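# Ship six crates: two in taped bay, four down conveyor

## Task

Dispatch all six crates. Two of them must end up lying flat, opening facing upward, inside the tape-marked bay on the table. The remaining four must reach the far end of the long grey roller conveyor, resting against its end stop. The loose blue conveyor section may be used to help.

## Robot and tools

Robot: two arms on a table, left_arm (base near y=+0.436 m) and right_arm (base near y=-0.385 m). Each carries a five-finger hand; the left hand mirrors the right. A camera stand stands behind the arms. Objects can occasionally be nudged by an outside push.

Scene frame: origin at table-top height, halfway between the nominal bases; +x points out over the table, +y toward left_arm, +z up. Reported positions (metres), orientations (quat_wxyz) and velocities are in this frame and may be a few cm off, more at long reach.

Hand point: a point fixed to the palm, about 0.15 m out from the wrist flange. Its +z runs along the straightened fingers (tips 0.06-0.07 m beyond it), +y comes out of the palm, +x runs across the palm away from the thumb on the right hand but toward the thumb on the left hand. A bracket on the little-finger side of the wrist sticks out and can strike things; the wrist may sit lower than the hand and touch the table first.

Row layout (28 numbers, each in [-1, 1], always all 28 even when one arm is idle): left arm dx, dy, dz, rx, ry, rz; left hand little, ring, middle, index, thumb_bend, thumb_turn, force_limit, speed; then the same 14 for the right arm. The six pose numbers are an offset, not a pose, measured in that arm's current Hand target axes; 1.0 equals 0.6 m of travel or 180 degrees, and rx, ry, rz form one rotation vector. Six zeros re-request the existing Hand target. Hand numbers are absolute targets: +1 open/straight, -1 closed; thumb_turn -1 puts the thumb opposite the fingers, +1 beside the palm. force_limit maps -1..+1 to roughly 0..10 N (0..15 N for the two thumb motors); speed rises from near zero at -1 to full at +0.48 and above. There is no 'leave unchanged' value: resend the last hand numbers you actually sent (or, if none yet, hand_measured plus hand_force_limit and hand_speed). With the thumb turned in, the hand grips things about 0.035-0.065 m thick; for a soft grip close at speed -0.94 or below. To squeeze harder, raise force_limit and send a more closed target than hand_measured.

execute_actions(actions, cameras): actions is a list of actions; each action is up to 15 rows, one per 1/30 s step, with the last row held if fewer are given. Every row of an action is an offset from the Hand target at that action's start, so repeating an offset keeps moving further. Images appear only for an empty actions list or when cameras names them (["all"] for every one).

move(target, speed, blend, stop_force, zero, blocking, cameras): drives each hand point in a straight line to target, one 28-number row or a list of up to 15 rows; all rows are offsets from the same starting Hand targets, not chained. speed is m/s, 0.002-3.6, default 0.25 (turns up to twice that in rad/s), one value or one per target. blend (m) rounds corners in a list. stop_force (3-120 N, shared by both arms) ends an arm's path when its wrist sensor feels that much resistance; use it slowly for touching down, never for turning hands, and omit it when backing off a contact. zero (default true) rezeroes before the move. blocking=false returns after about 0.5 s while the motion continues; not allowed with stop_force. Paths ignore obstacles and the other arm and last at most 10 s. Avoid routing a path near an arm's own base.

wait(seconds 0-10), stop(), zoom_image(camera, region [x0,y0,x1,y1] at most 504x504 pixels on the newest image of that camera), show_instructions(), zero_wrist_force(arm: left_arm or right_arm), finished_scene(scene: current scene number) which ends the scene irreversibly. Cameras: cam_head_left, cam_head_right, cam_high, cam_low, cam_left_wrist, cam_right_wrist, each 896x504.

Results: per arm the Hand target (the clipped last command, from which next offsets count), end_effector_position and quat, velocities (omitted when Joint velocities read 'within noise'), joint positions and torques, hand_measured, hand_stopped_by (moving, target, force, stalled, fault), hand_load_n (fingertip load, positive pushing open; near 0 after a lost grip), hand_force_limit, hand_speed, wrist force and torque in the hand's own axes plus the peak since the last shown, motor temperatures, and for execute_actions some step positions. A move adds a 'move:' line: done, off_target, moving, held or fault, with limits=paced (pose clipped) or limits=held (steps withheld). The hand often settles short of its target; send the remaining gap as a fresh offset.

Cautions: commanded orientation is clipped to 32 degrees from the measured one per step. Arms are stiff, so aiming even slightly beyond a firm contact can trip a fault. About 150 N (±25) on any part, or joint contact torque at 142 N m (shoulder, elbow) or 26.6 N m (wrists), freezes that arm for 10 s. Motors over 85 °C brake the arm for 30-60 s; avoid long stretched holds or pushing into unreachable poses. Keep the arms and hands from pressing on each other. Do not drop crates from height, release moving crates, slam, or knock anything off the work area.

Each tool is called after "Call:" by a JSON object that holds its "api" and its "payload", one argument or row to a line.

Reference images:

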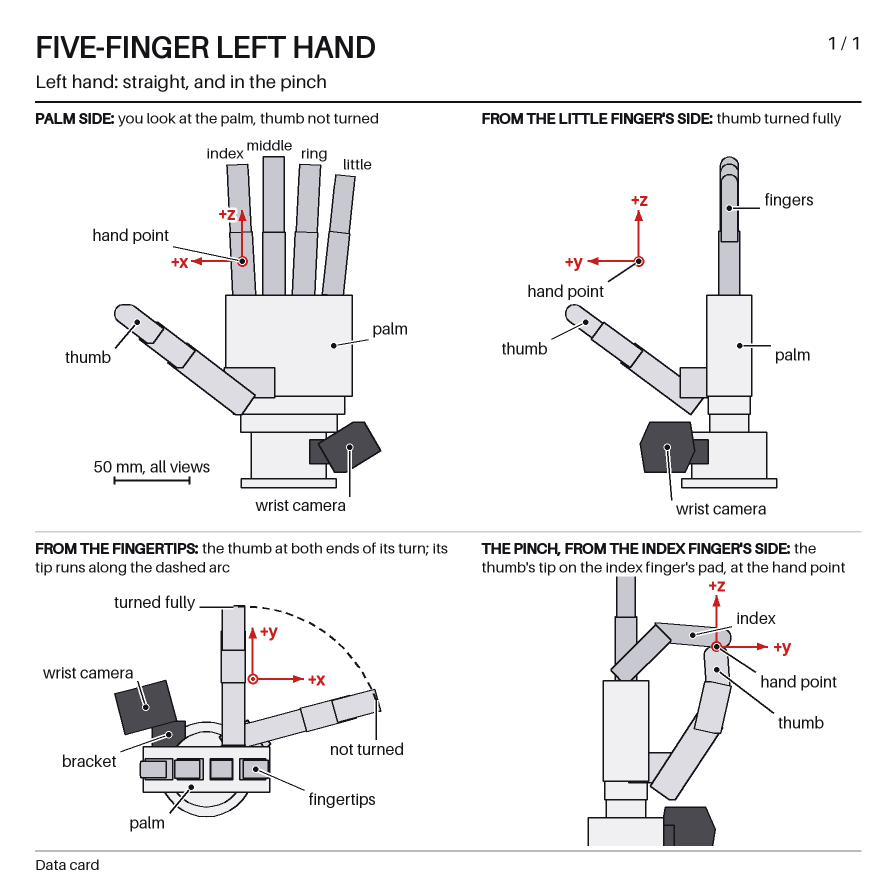

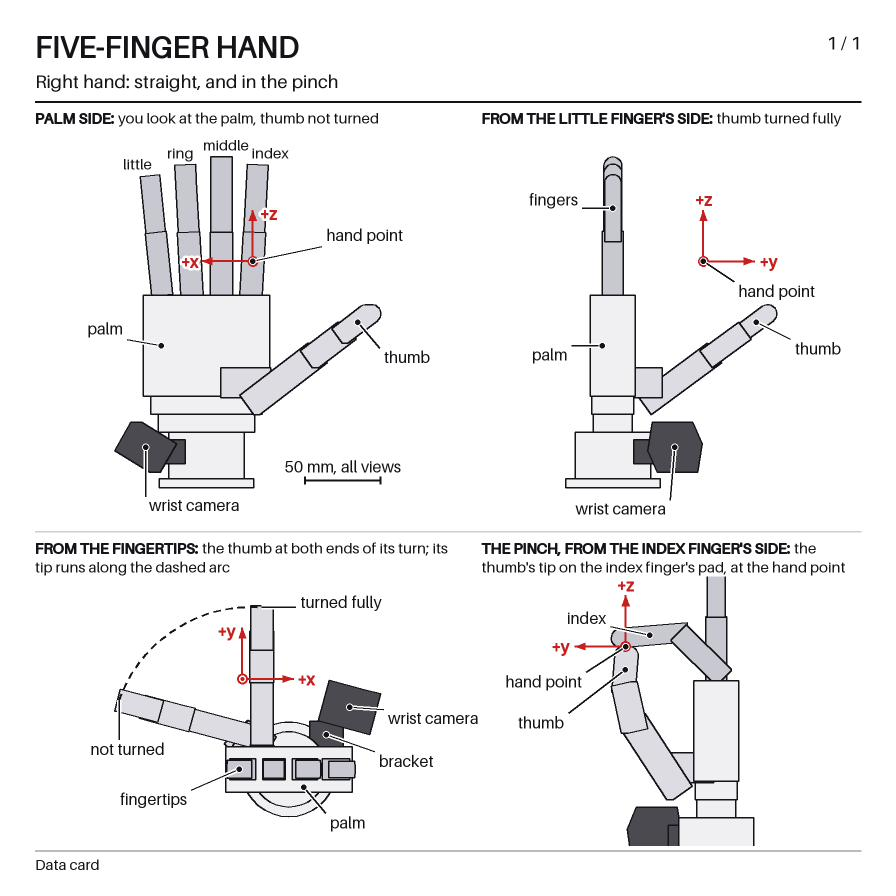

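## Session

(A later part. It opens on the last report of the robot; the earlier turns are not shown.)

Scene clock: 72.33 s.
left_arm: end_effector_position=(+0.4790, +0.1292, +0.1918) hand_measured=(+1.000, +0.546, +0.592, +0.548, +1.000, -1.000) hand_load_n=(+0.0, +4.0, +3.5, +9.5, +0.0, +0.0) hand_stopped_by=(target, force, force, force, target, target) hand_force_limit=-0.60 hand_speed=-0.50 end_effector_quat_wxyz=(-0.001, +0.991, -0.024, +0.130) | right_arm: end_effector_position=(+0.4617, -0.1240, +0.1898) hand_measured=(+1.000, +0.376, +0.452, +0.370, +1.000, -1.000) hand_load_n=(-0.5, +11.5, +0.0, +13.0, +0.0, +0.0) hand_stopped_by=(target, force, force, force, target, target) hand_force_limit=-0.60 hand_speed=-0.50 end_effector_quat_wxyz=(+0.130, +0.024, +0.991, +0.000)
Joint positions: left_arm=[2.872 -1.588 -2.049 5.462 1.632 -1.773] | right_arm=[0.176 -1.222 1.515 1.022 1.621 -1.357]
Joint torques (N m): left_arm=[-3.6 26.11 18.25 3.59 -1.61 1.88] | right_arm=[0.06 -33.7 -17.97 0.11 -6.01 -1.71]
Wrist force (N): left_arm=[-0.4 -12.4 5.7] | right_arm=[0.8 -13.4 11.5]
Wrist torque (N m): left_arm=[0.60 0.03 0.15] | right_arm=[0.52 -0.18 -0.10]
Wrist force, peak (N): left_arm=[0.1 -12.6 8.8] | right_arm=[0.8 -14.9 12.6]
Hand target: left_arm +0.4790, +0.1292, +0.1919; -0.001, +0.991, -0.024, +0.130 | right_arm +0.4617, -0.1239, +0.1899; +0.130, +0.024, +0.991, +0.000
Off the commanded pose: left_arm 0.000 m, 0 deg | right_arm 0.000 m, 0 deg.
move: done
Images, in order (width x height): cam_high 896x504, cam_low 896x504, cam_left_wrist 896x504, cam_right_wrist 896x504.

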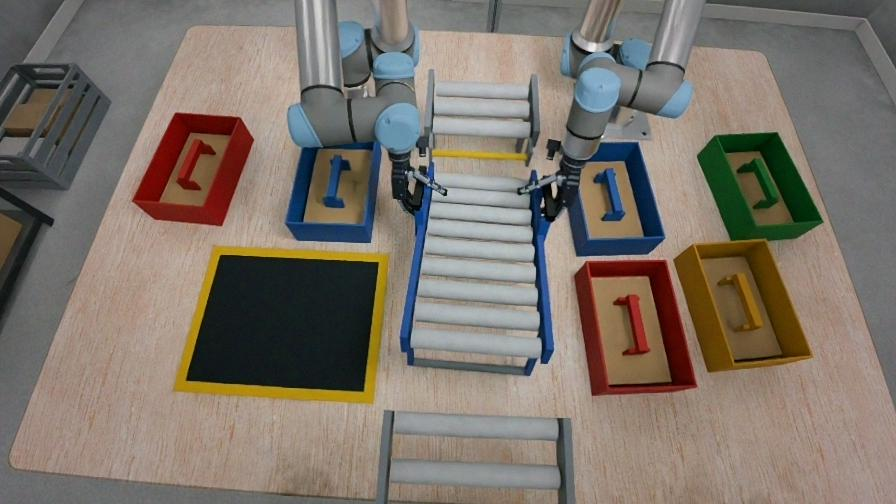

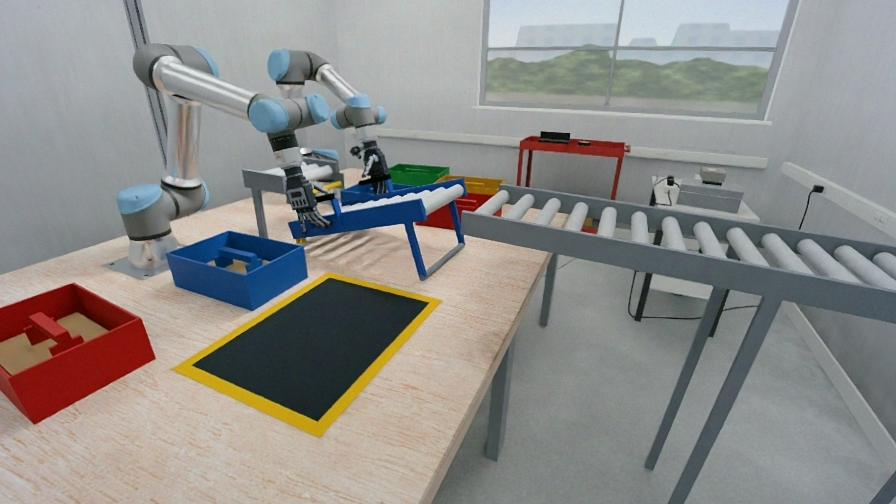

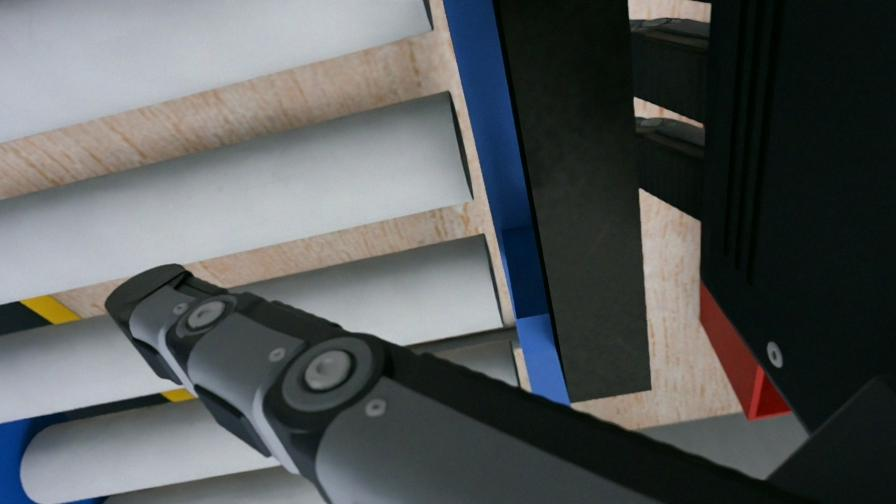

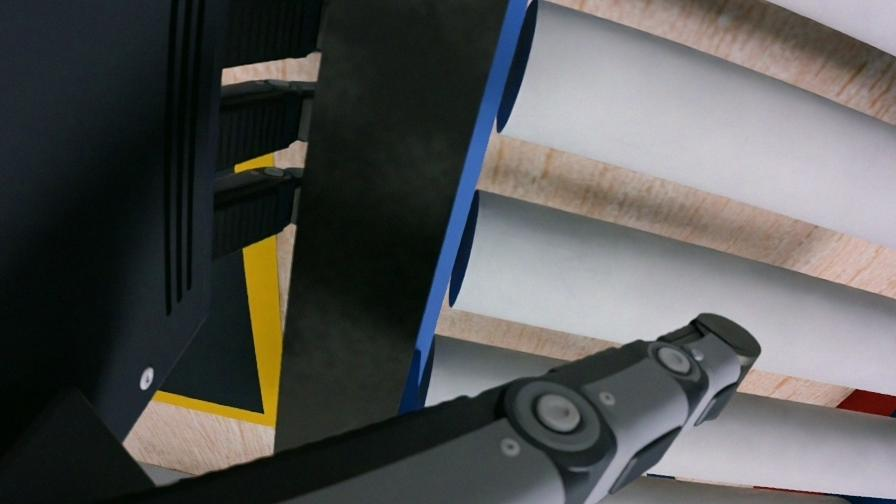

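Call:
{"api": "move", "payload": {
  "target": [
    [0,0,0,0,0,0,1,1,1,1,1,0,-0.6,0, 0,0,0,0,0,0,1,1,1,1,1,0,-0.6,0],
    [0,-0.09,0,0,0,0,1,1,1,1,1,0,-0.6,0, 0,-0.09,0,0,0,0,1,1,1,1,1,0,-0.6,0],
    [0,-0.09,0,0,0,0,1,0,0,0,1,0,-0.6,0, 0,-0.09,0,0,0,0,1,0,0,0,1,0,-0.6,0]
  ],
  "cameras": ["cam_high","cam_low","cam_left_wrist","cam_right_wrist"],
  "speed": 0.1
}}

Call:
{"api": "zoom_image", "payload": {
  "camera": "cam_low",
  "region": [260, 140, 420, 250]
}}

Call:
{"api": "zoom_image", "payload": {
  "camera": "cam_high",
  "region": [370, 110, 610, 250]
}}

Scene clock: 78.60 s.
left_arm: end_effector_position=(+0.4816, +0.1831, +0.1923) hand_measured=(+1.000, +0.000, +0.000, +0.000, +1.000, +0.000) hand_load_n=(+0.0, +0.0, +0.0, +0.0, -0.5, +0.0) hand_stopped_by=(target, target, target, target, target, target) hand_force_limit=-0.60 hand_speed=0.00 end_effector_quat_wxyz=(-0.001, +0.991, -0.024, +0.130) | right_arm: end_effector_position=(+0.4592, -0.1778, +0.1896) hand_measured=(+1.000, +0.010, +0.094, +0.000, +1.000, +0.000) hand_load_n=(+0.0, +3.5, +6.5, +0.0, +7.0, -8.5) hand_stopped_by=(target, force, force, target, target, target) hand_force_limit=-0.60 hand_speed=0.00 end_effector_quat_wxyz=(+0.130, +0.024, +0.991, +0.000)
Joint positions: left_arm=[2.995 -1.531 -2.106 5.467 1.601 -1.655] | right_arm=[0.047 -1.28 1.593 0.997 1.588 -1.483]
Joint torques (N m): left_arm=[8.58 24.73 8.18 4.01 -2.42 1.92] | right_arm=[-19.48 -20.56 3.19 5.18 6.55 -0.11]
Wrist force (N): left_arm=[0.0 0.3 -0.6] | right_arm=[-15.3 24.7 -30.1]
Wrist torque (N m): left_arm=[0.38 -0.10 0.00] | right_arm=[1.49 -0.58 -1.14]
Wrist force, peak (N): left_arm=[-0.6 -12.9 6.1] | right_arm=[-3.5 41.1 -24.8]
Hand target: left_arm +0.4816, +0.1831, +0.1923; -0.001, +0.991, -0.024, +0.130 | right_arm +0.4591, -0.1778, +0.1895; +0.130, +0.024, +0.991, +0.000
Off the commanded pose: left_arm 0.000 m, 0 deg | right_arm 0.000 m, 0 deg.
move: done
Images, in order (width x height): cam_high 896x504, cam_low 896x504, cam_left_wrist 896x504, cam_right_wrist 896x504.

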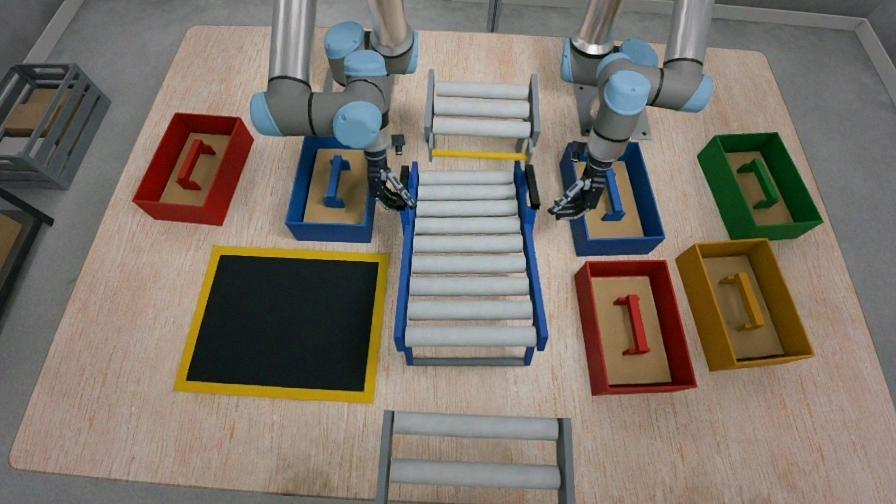

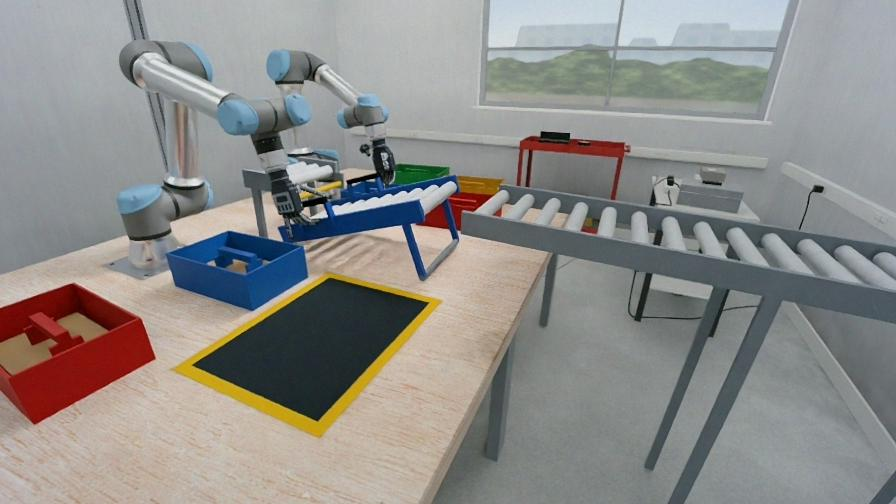

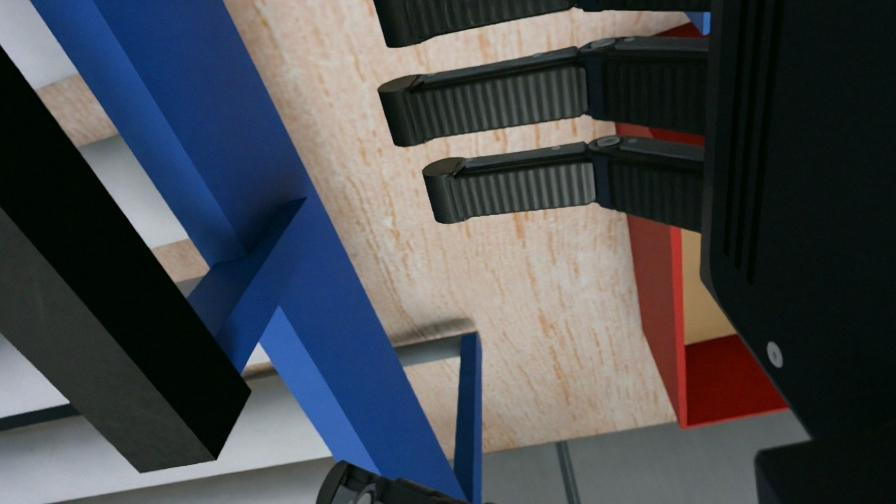

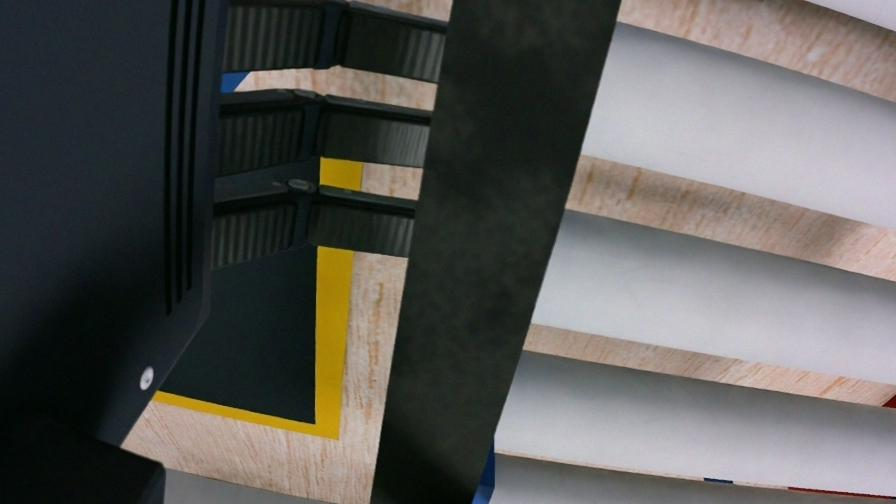

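Scaled by 3.150 from the camera's 896x504 image, which has a finer 1280x720 frame.

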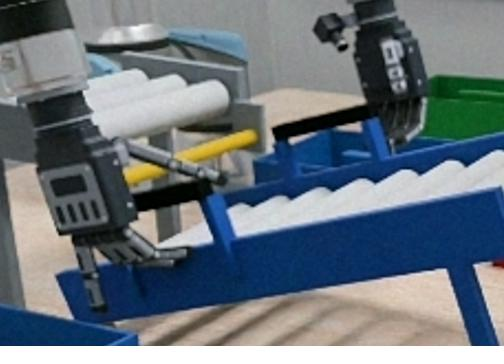

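Scaled by 2.100 from the camera's 896x504 image, which has a finer 1280x720 frame.

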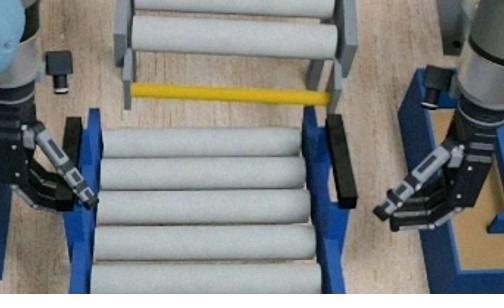

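Call:
{"api": "move", "payload": {
  "target": [
    [0,0,0,0,0,0,1,0,0,0,1,0,-0.6,0, 0,0.0167,0,0,0,0,1,1,1,1,1,-1,-0.6,-0.2],
    [0,0,0,0,0,0,1,0,0,0,1,0,-0.6,0, 0,0.0167,-0.1,0,0,0,1,1,1,1,1,-1,-0.6,-0.2]
  ],
  "cameras": ["cam_high","cam_low","cam_left_wrist","cam_right_wrist"],
  "speed": 0.1
}}

Call:
{"api": "zoom_image", "payload": {
  "camera": "cam_low",
  "region": [260, 140, 420, 250]
}}

Call:
{"api": "zoom_image", "payload": {
  "camera": "cam_high",
  "region": [370, 110, 610, 250]
}}

Scene clock: 81.70 s.
left_arm: end_effector_position=(+0.4816, +0.1831, +0.1923) hand_measured=(+1.000, +0.000, +0.000, +0.000, +1.000, +0.000) hand_load_n=(+0.0, +0.0, +0.0, +0.0, -0.5, +0.0) hand_stopped_by=(target, target, target, target, target, target) hand_force_limit=-0.60 hand_speed=0.00 end_effector_quat_wxyz=(-0.001, +0.991, -0.024, +0.130) | right_arm: end_effector_position=(+0.4442, -0.1674, +0.2475) hand_measured=(+1.000, +1.000, +1.000, +1.000, +1.000, -0.046) hand_load_n=(+0.0, +0.0, +0.0, +0.0, +0.0, +0.0) hand_stopped_by=(target, target, target, target, target, force) hand_force_limit=-0.60 hand_speed=-0.20 end_effector_quat_wxyz=(+0.130, +0.024, +0.991, +0.000)
Joint positions: left_arm=[2.995 -1.531 -2.106 5.467 1.601 -1.655] | right_arm=[0.075 -1.337 1.515 1.133 1.595 -1.455]
Joint torques (N m): left_arm=[8.96 25.06 13.79 2.4 -2.38 2] | right_arm=[12.81 -36.73 -26.13 3.83 2.03 1.29]
Wrist force (N): left_arm=[-0.4 0.2 -0.7] | right_arm=[0.2 1.3 -1.2]
Wrist torque (N m): left_arm=[0.37 -0.03 -0.03] | right_arm=[0.17 0.10 0.05]
Wrist force, peak (N): left_arm=[0.0 0.5 -0.9] | right_arm=[-24.2 29.9 -44.9]
Hand target: left_arm +0.4816, +0.1831, +0.1923; -0.001, +0.991, -0.024, +0.130 | right_arm +0.4442, -0.1674, +0.2476; +0.130, +0.024, +0.991, +0.000
Off the commanded pose: left_arm 0.000 m, 0 deg | right_arm 0.000 m, 0 deg.
move: done
Images, in order (width x height): cam_high 896x504, cam_low 896x504, cam_left_wrist 896x504, cam_right_wrist 896x504.

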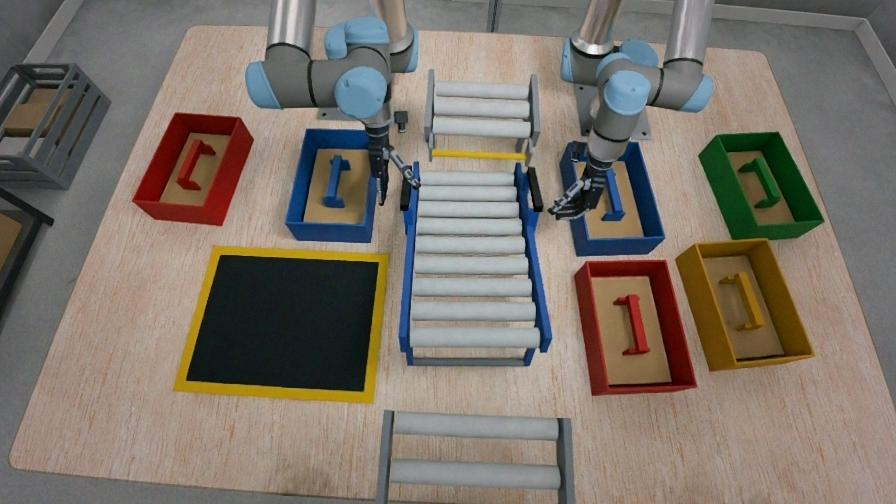

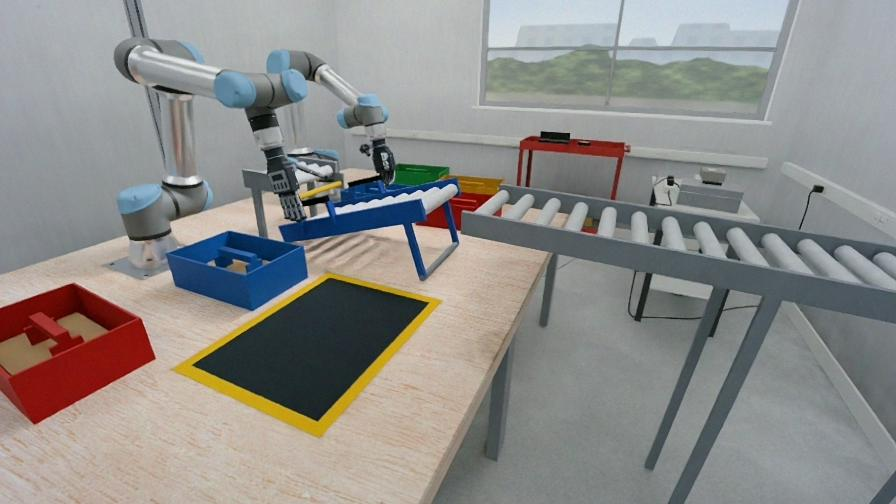

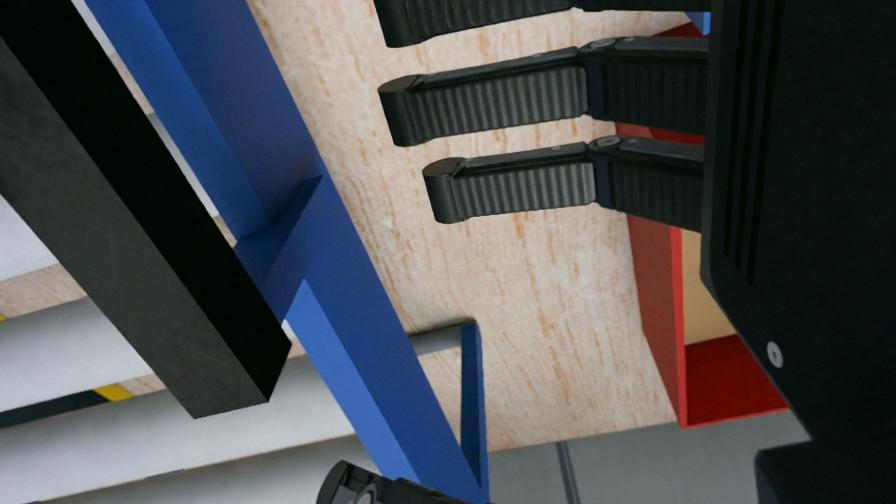

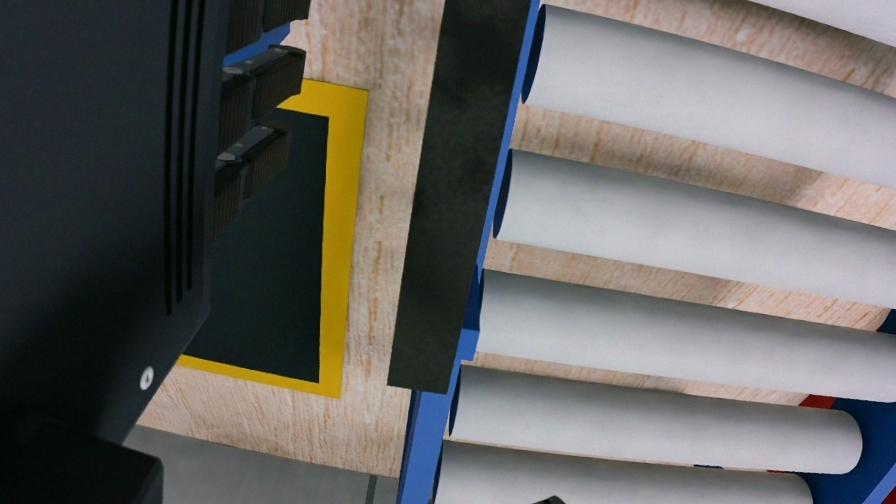

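Scaled by 3.150 from the camera's 896x504 image, which has a finer 1280x720 frame.

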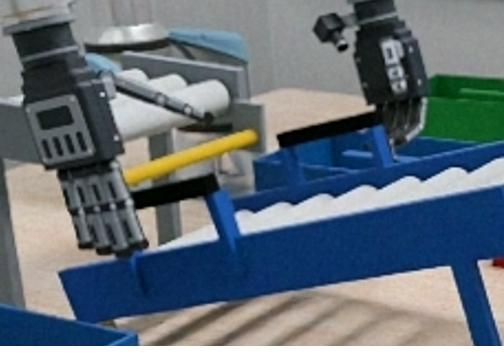

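Scaled by 2.100 from the camera's 896x504 image, which has a finer 1280x720 frame.

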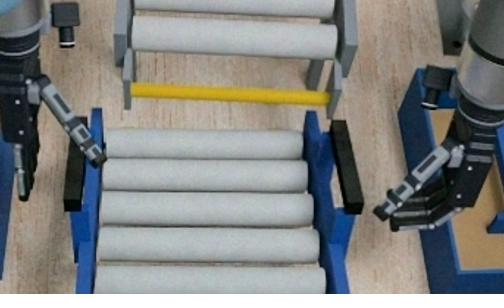

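Call:
{"api": "move", "payload": {
  "target": [
    [0,0,0,0,0,0,1,0,0,0,1,1,-0.6,0, -0.0207,-0.07,0.0052,0,0,0,1,1,1,1,1,1,-0.6,0],
    [-0.0337,0.055,-0.0038,0,0,-0.0267,1,0,0,0,1,1,-0.6,0, -0.021,-0.0612,0.0992,0,0,-0.0267,1,0,0,0,1,1,-0.6,0]
  ],
  "cameras": ["cam_high","cam_low","cam_left_wrist","cam_right_wrist"],
  "speed": 0.1
}}

Call:
{"api": "zoom_image", "payload": {
  "camera": "cam_low",
  "region": [250, 150, 400, 250]
}}

Call:
{"api": "zoom_image", "payload": {
  "camera": "cam_high",
  "region": [370, 110, 610, 250]
}}

Scene clock: 90.80 s.
left_arm: end_effector_position=(+0.4599, +0.1511, +0.1890) hand_measured=(+1.000, +0.000, +0.000, +0.000, +1.000, +1.000) hand_load_n=(+0.0, +0.5, +0.0, +0.0, +0.0, +0.0) hand_stopped_by=(target, target, target, target, target, target) hand_force_limit=-0.60 hand_speed=0.00 end_effector_quat_wxyz=(+0.005, +0.991, +0.017, +0.130) | right_arm: end_effector_position=(+0.4699, -0.2051, +0.1931) hand_measured=(+1.000, +0.000, +0.000, +0.000, +1.000, +1.000) hand_load_n=(+0.0, +0.0, +0.5, +0.0, +0.0, +0.0) hand_stopped_by=(target, target, target, target, target, target) hand_force_limit=-0.60 hand_speed=0.00 end_effector_quat_wxyz=(+0.130, -0.018, +0.991, -0.006)
Joint positions: left_arm=[2.902 -1.518 -2.13 5.475 1.625 -1.828] | right_arm=[-0.028 -1.271 1.568 1.013 1.569 -1.639]
Joint torques (N m): left_arm=[-11.41 24.4 7.3 4.19 2.88 -1.62] | right_arm=[12.54 -19.36 -10.6 0.22 -0.53 -1.95]
Wrist force (N): left_arm=[-0.2 0.1 -0.8] | right_arm=[0.1 1.7 -0.5]
Wrist torque (N m): left_arm=[0.37 -0.05 0.13] | right_arm=[0.17 0.08 0.20]
Wrist force, peak (N): left_arm=[-0.7 0.7 -0.8] | right_arm=[0.5 1.9 -1.0]
Hand target: left_arm +0.4599, +0.1511, +0.1890; +0.005, +0.991, +0.017, +0.130 | right_arm +0.4699, -0.2051, +0.1931; +0.130, -0.018, +0.991, -0.006
Off the commanded pose: left_arm 0.000 m, 0 deg | right_arm 0.000 m, 0 deg.
move: done
Images, in order (width x height): cam_high 896x504, cam_low 896x504, cam_left_wrist 896x504, cam_right_wrist 896x504.

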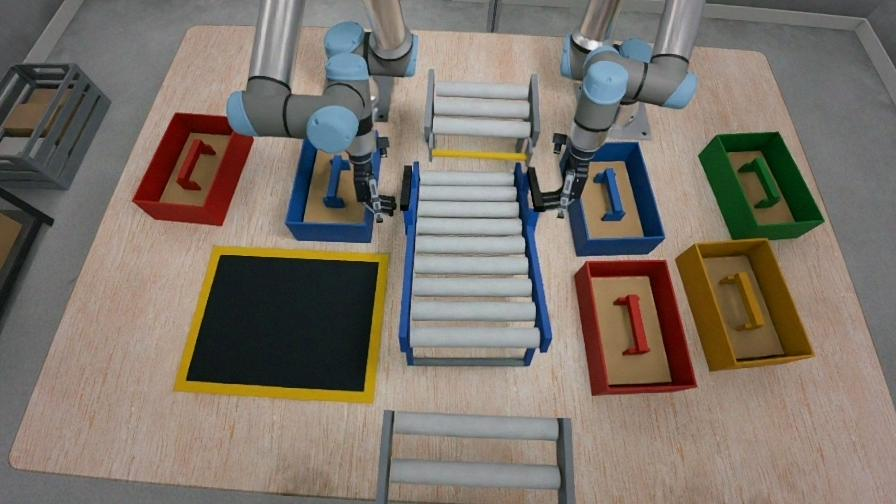

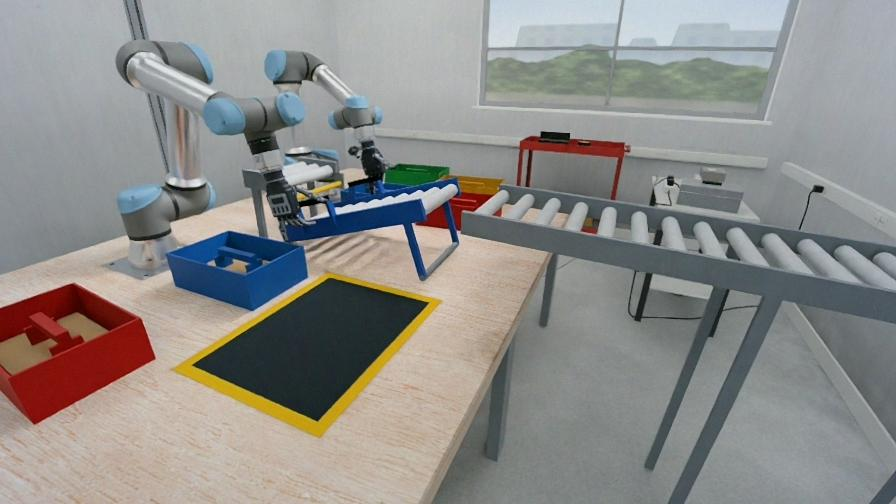

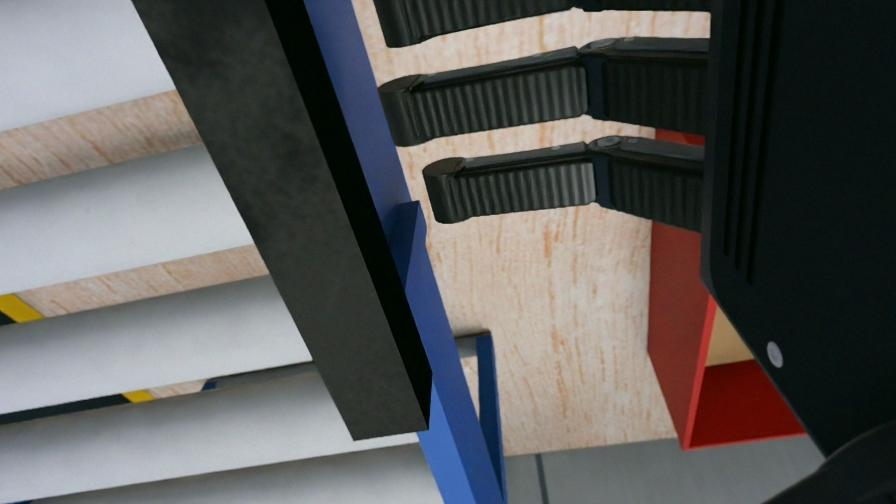

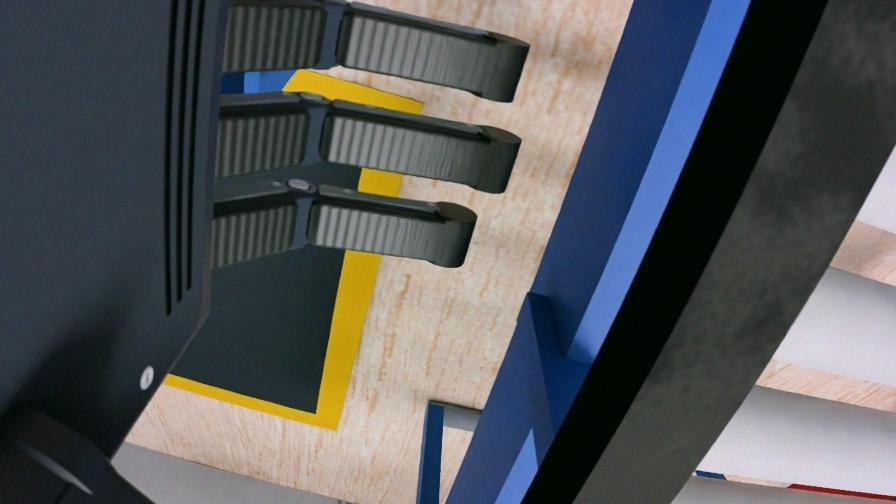

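Scaled by 3.360 from the camera's 896x504 image, which has a finer 1280x720 frame.

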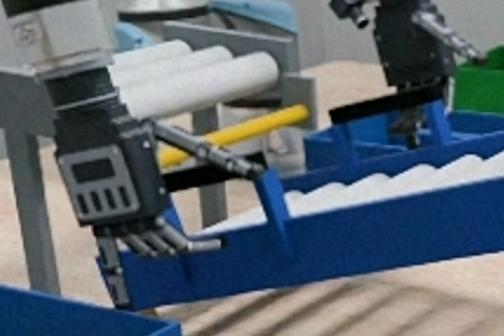

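Scaled by 2.100 from the camera's 896x504 image, which has a finer 1280x720 frame.

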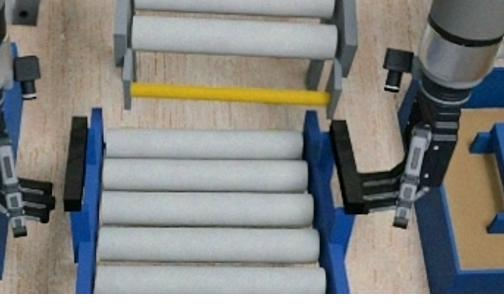

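Call:
{"api": "move", "payload": {
  "target": [-0.0071,0,-0.038,0,0,0,1,0,0,0,1,1,-0.6,0, -0.0094,-0.0006,-0.0354,0,0,0,1,0,0,0,1,1,-0.6,0],
  "cameras": ["cam_high","cam_low","cam_left_wrist"],
  "speed": 0.1
}}

Call:
{"api": "zoom_image", "payload": {
  "camera": "cam_low",
  "region": [270, 160, 410, 240]
}}

Scene clock: 100.57 s.
left_arm: end_effector_position=(+0.4500, +0.1511, +0.2099) hand_measured=(+1.000, +0.000, +0.000, +0.000, +1.000, +1.000) hand_load_n=(+0.0, +0.0, +0.0, +0.0, +0.0, +0.0) hand_stopped_by=(target, target, target, target, target, target) hand_force_limit=-0.60 hand_speed=0.00 end_effector_quat_wxyz=(+0.005, +0.991, +0.017, +0.130) | right_arm: end_effector_position=(+0.4699, -0.2050, +0.2150) hand_measured=(+1.000, +0.000, +0.000, +0.000, +1.000, +1.000) hand_load_n=(+0.0, +0.0, +0.0, +0.0, +0.0, +0.0) hand_stopped_by=(target, target, target, target, target, target) hand_force_limit=-0.60 hand_speed=0.00 end_effector_quat_wxyz=(+0.130, -0.018, +0.991, -0.006)
Joint positions: left_arm=[2.897 -1.469 -2.114 5.41 1.626 -1.833] | right_arm=[-0.028 -1.285 1.529 1.066 1.569 -1.639]
Joint torques (N m): left_arm=[-10.55 24.36 35.79 0.89 2.89 -1.55] | right_arm=[-0.28 -38.12 -25.63 3.8 -0.61 -1.84]
Wrist force (N): left_arm=[-0.3 0.5 -0.7] | right_arm=[0.3 1.6 -0.7]
Wrist torque (N m): left_arm=[0.44 -0.04 0.10] | right_arm=[0.20 0.07 0.20]
Wrist force, peak (N): left_arm=[-0.3 0.5 -0.9] | right_arm=[0.1 1.9 -0.9]
Hand target: left_arm +0.4499, +0.1511, +0.2100; +0.005, +0.991, +0.017, +0.130 | right_arm +0.4699, -0.2051, +0.2151; +0.130, -0.018, +0.991, -0.006
Off the commanded pose: left_arm 0.000 m, 0 deg | right_arm 0.000 m, 0 deg.
move: done
Images, in order (width x height): cam_high 896x504, cam_low 896x504, cam_left_wrist 896x504.

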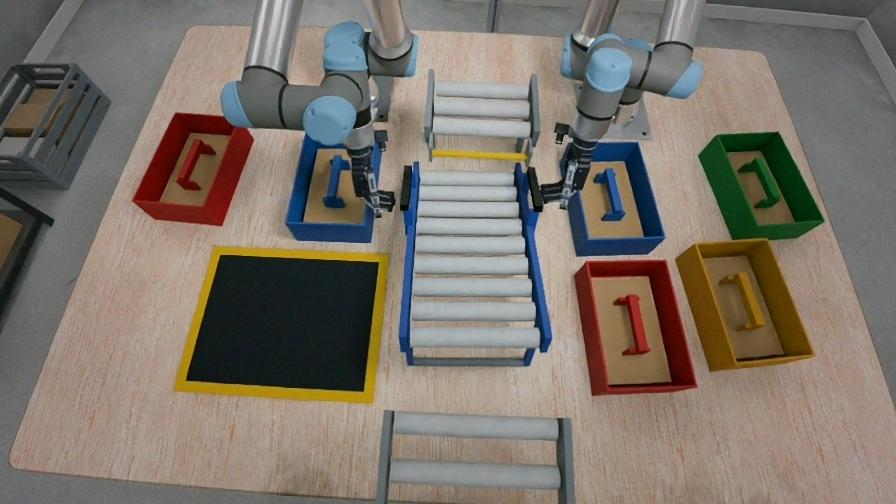

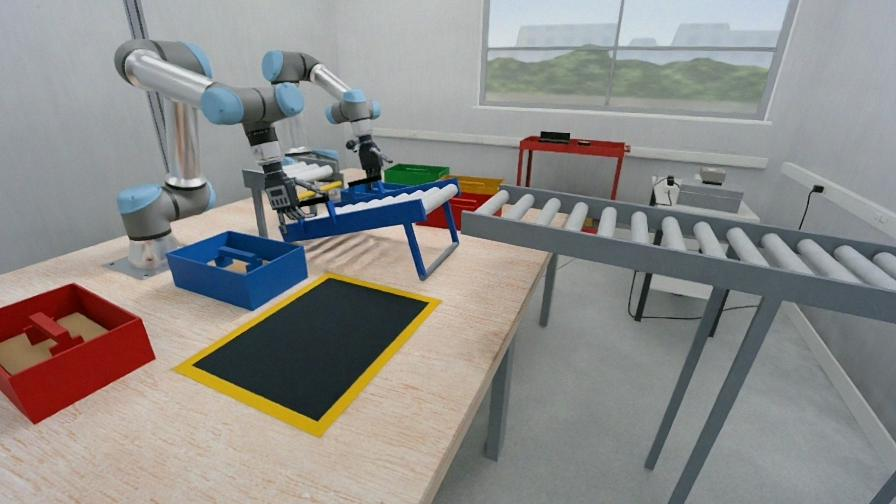

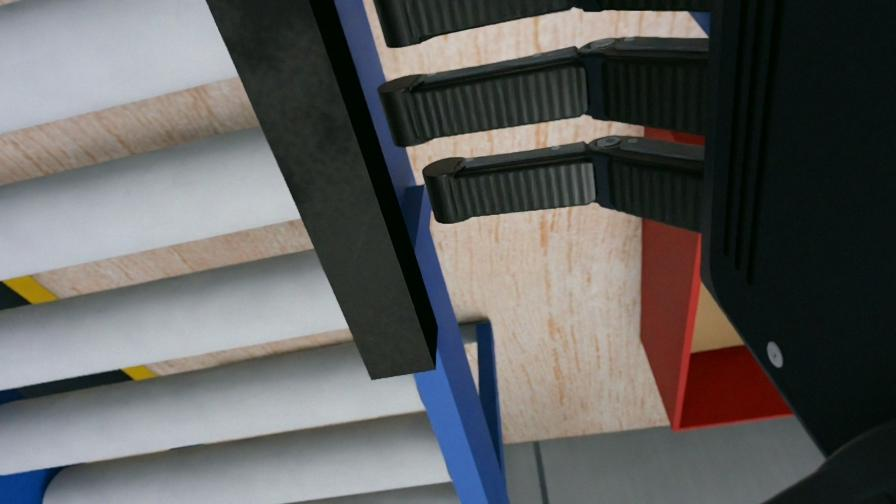

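Scaled by 3.600 from the camera's 896x504 image, which has a finer 1280x720 frame.

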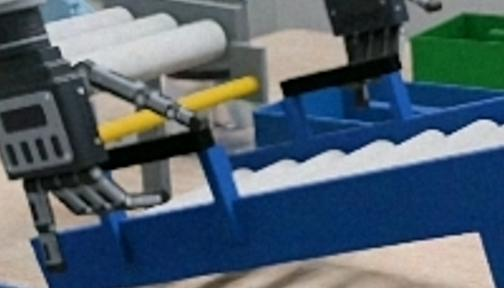

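Call:
{"api": "move", "payload": {
  "target": [
    [-0.013,0,-0.004,0,0,0,1,0,0,0,1,1,-0.6,0, 0.013,0,-0.004,0,0,0,1,0,0,0,1,1,-0.6,0],
    [-0.013,0.083,-0.004,0,0,0,1,0,0,0,1,1,-0.6,0, 0.013,0.083,-0.004,0,0,0,1,0,0,0,1,1,-0.6,0]
  ],
  "cameras": ["cam_high","cam_low","cam_left_wrist","cam_right_wrist"],
  "speed": 0.04,
  "stop_force": 8
}}

Call:
{"api": "zoom_image", "payload": {
  "camera": "cam_low",
  "region": [270, 160, 410, 240]
}}

Scene clock: 109.97 s.
left_arm: end_effector_position=(+0.4424, +0.1476, +0.2101) hand_measured=(+1.000, +0.000, +0.000, +0.000, +1.000, +1.000) hand_load_n=(+0.0, +0.0, +0.0, +0.0, +0.0, +0.0) hand_stopped_by=(target, target, target, target, target, target) hand_force_limit=-0.60 hand_speed=0.00 end_effector_quat_wxyz=(+0.005, +0.991, +0.017, +0.130) | right_arm: end_effector_position=(+0.4601, -0.1556, +0.2146) hand_measured=(+1.000, +0.000, +0.000, +0.000, +1.000, +1.000) hand_load_n=(+0.5, +0.0, +0.0, +0.0, +0.0, +0.0) hand_stopped_by=(target, target, target, target, target, target) hand_force_limit=-0.60 hand_speed=0.00 end_effector_quat_wxyz=(+0.130, -0.018, +0.991, -0.006)
Joint positions: left_arm=[2.884 -1.457 -2.124 5.407 1.629 -1.846] | right_arm=[0.094 -1.266 1.506 1.072 1.6 -1.521]
Joint torques (N m): left_arm=[8.27 22.73 7.39 4.07 -2.54 2.06] | right_arm=[13.33 -20.38 -25.1 3.86 1.95 1.22]
Wrist force (N): left_arm=[0.3 -0.5 -0.6] | right_arm=[0.4 1.2 -0.7]
Wrist torque (N m): left_arm=[0.28 -0.13 0.02] | right_arm=[0.13 0.05 0.06]
Wrist force, peak (N): left_arm=[-0.9 -23.3 -6.5] | right_arm=[-0.2 1.9 -0.6]
Hand target: left_arm +0.4424, +0.1476, +0.2101; +0.005, +0.991, +0.017, +0.130 (not the last commanded pose) | right_arm +0.4601, -0.1556, +0.2146; +0.130, -0.018, +0.991, -0.006
Off the commanded pose: left_arm 0.047 m, 0 deg | right_arm 0.000 m, 0 deg.
move: contact (left_arm)
Images, in order (width x height): cam_high 896x504, cam_low 896x504, cam_left_wrist 896x504, cam_right_wrist 896x504.

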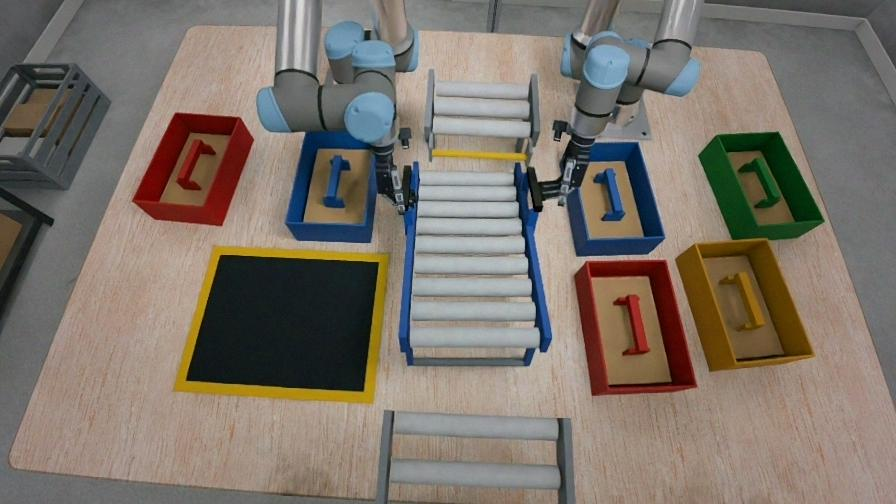

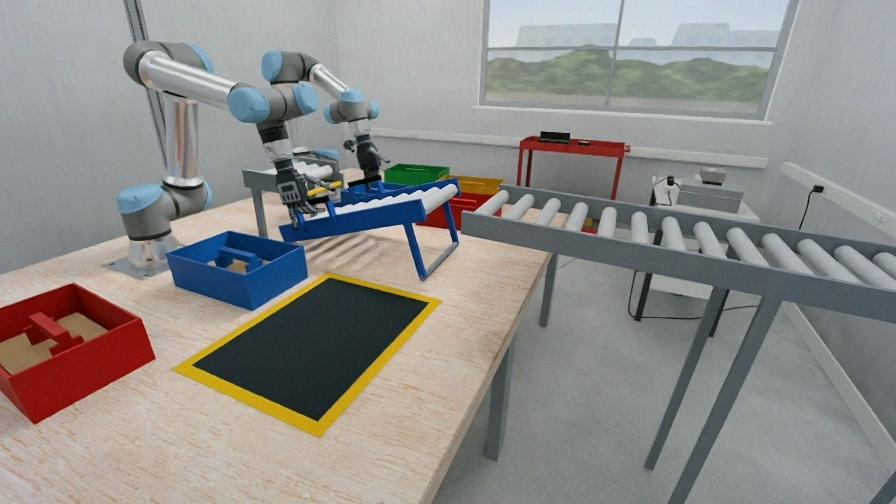

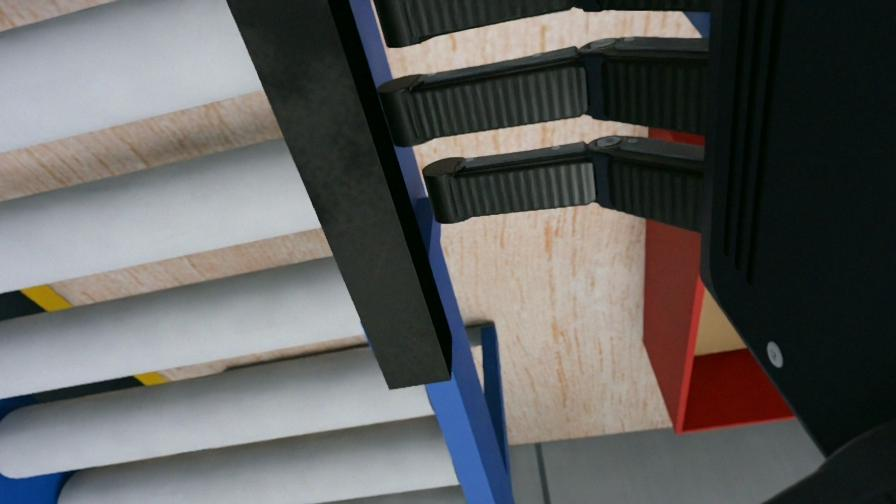

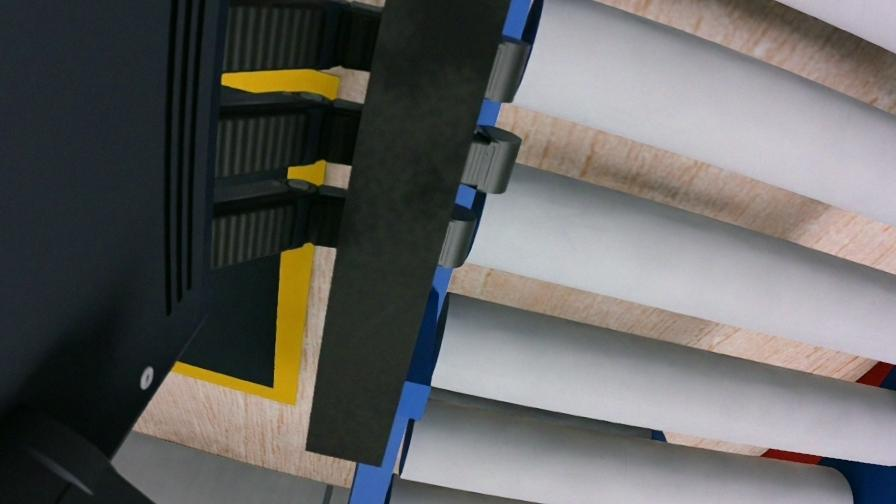

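Scaled by 3.600 from the camera's 896x504 image, which has a finer 1280x720 frame.

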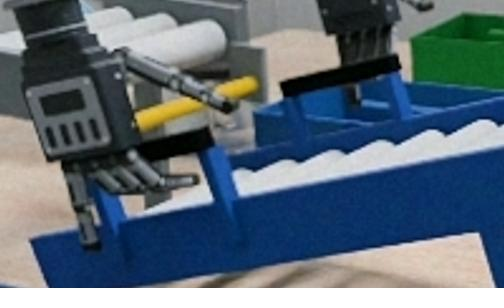

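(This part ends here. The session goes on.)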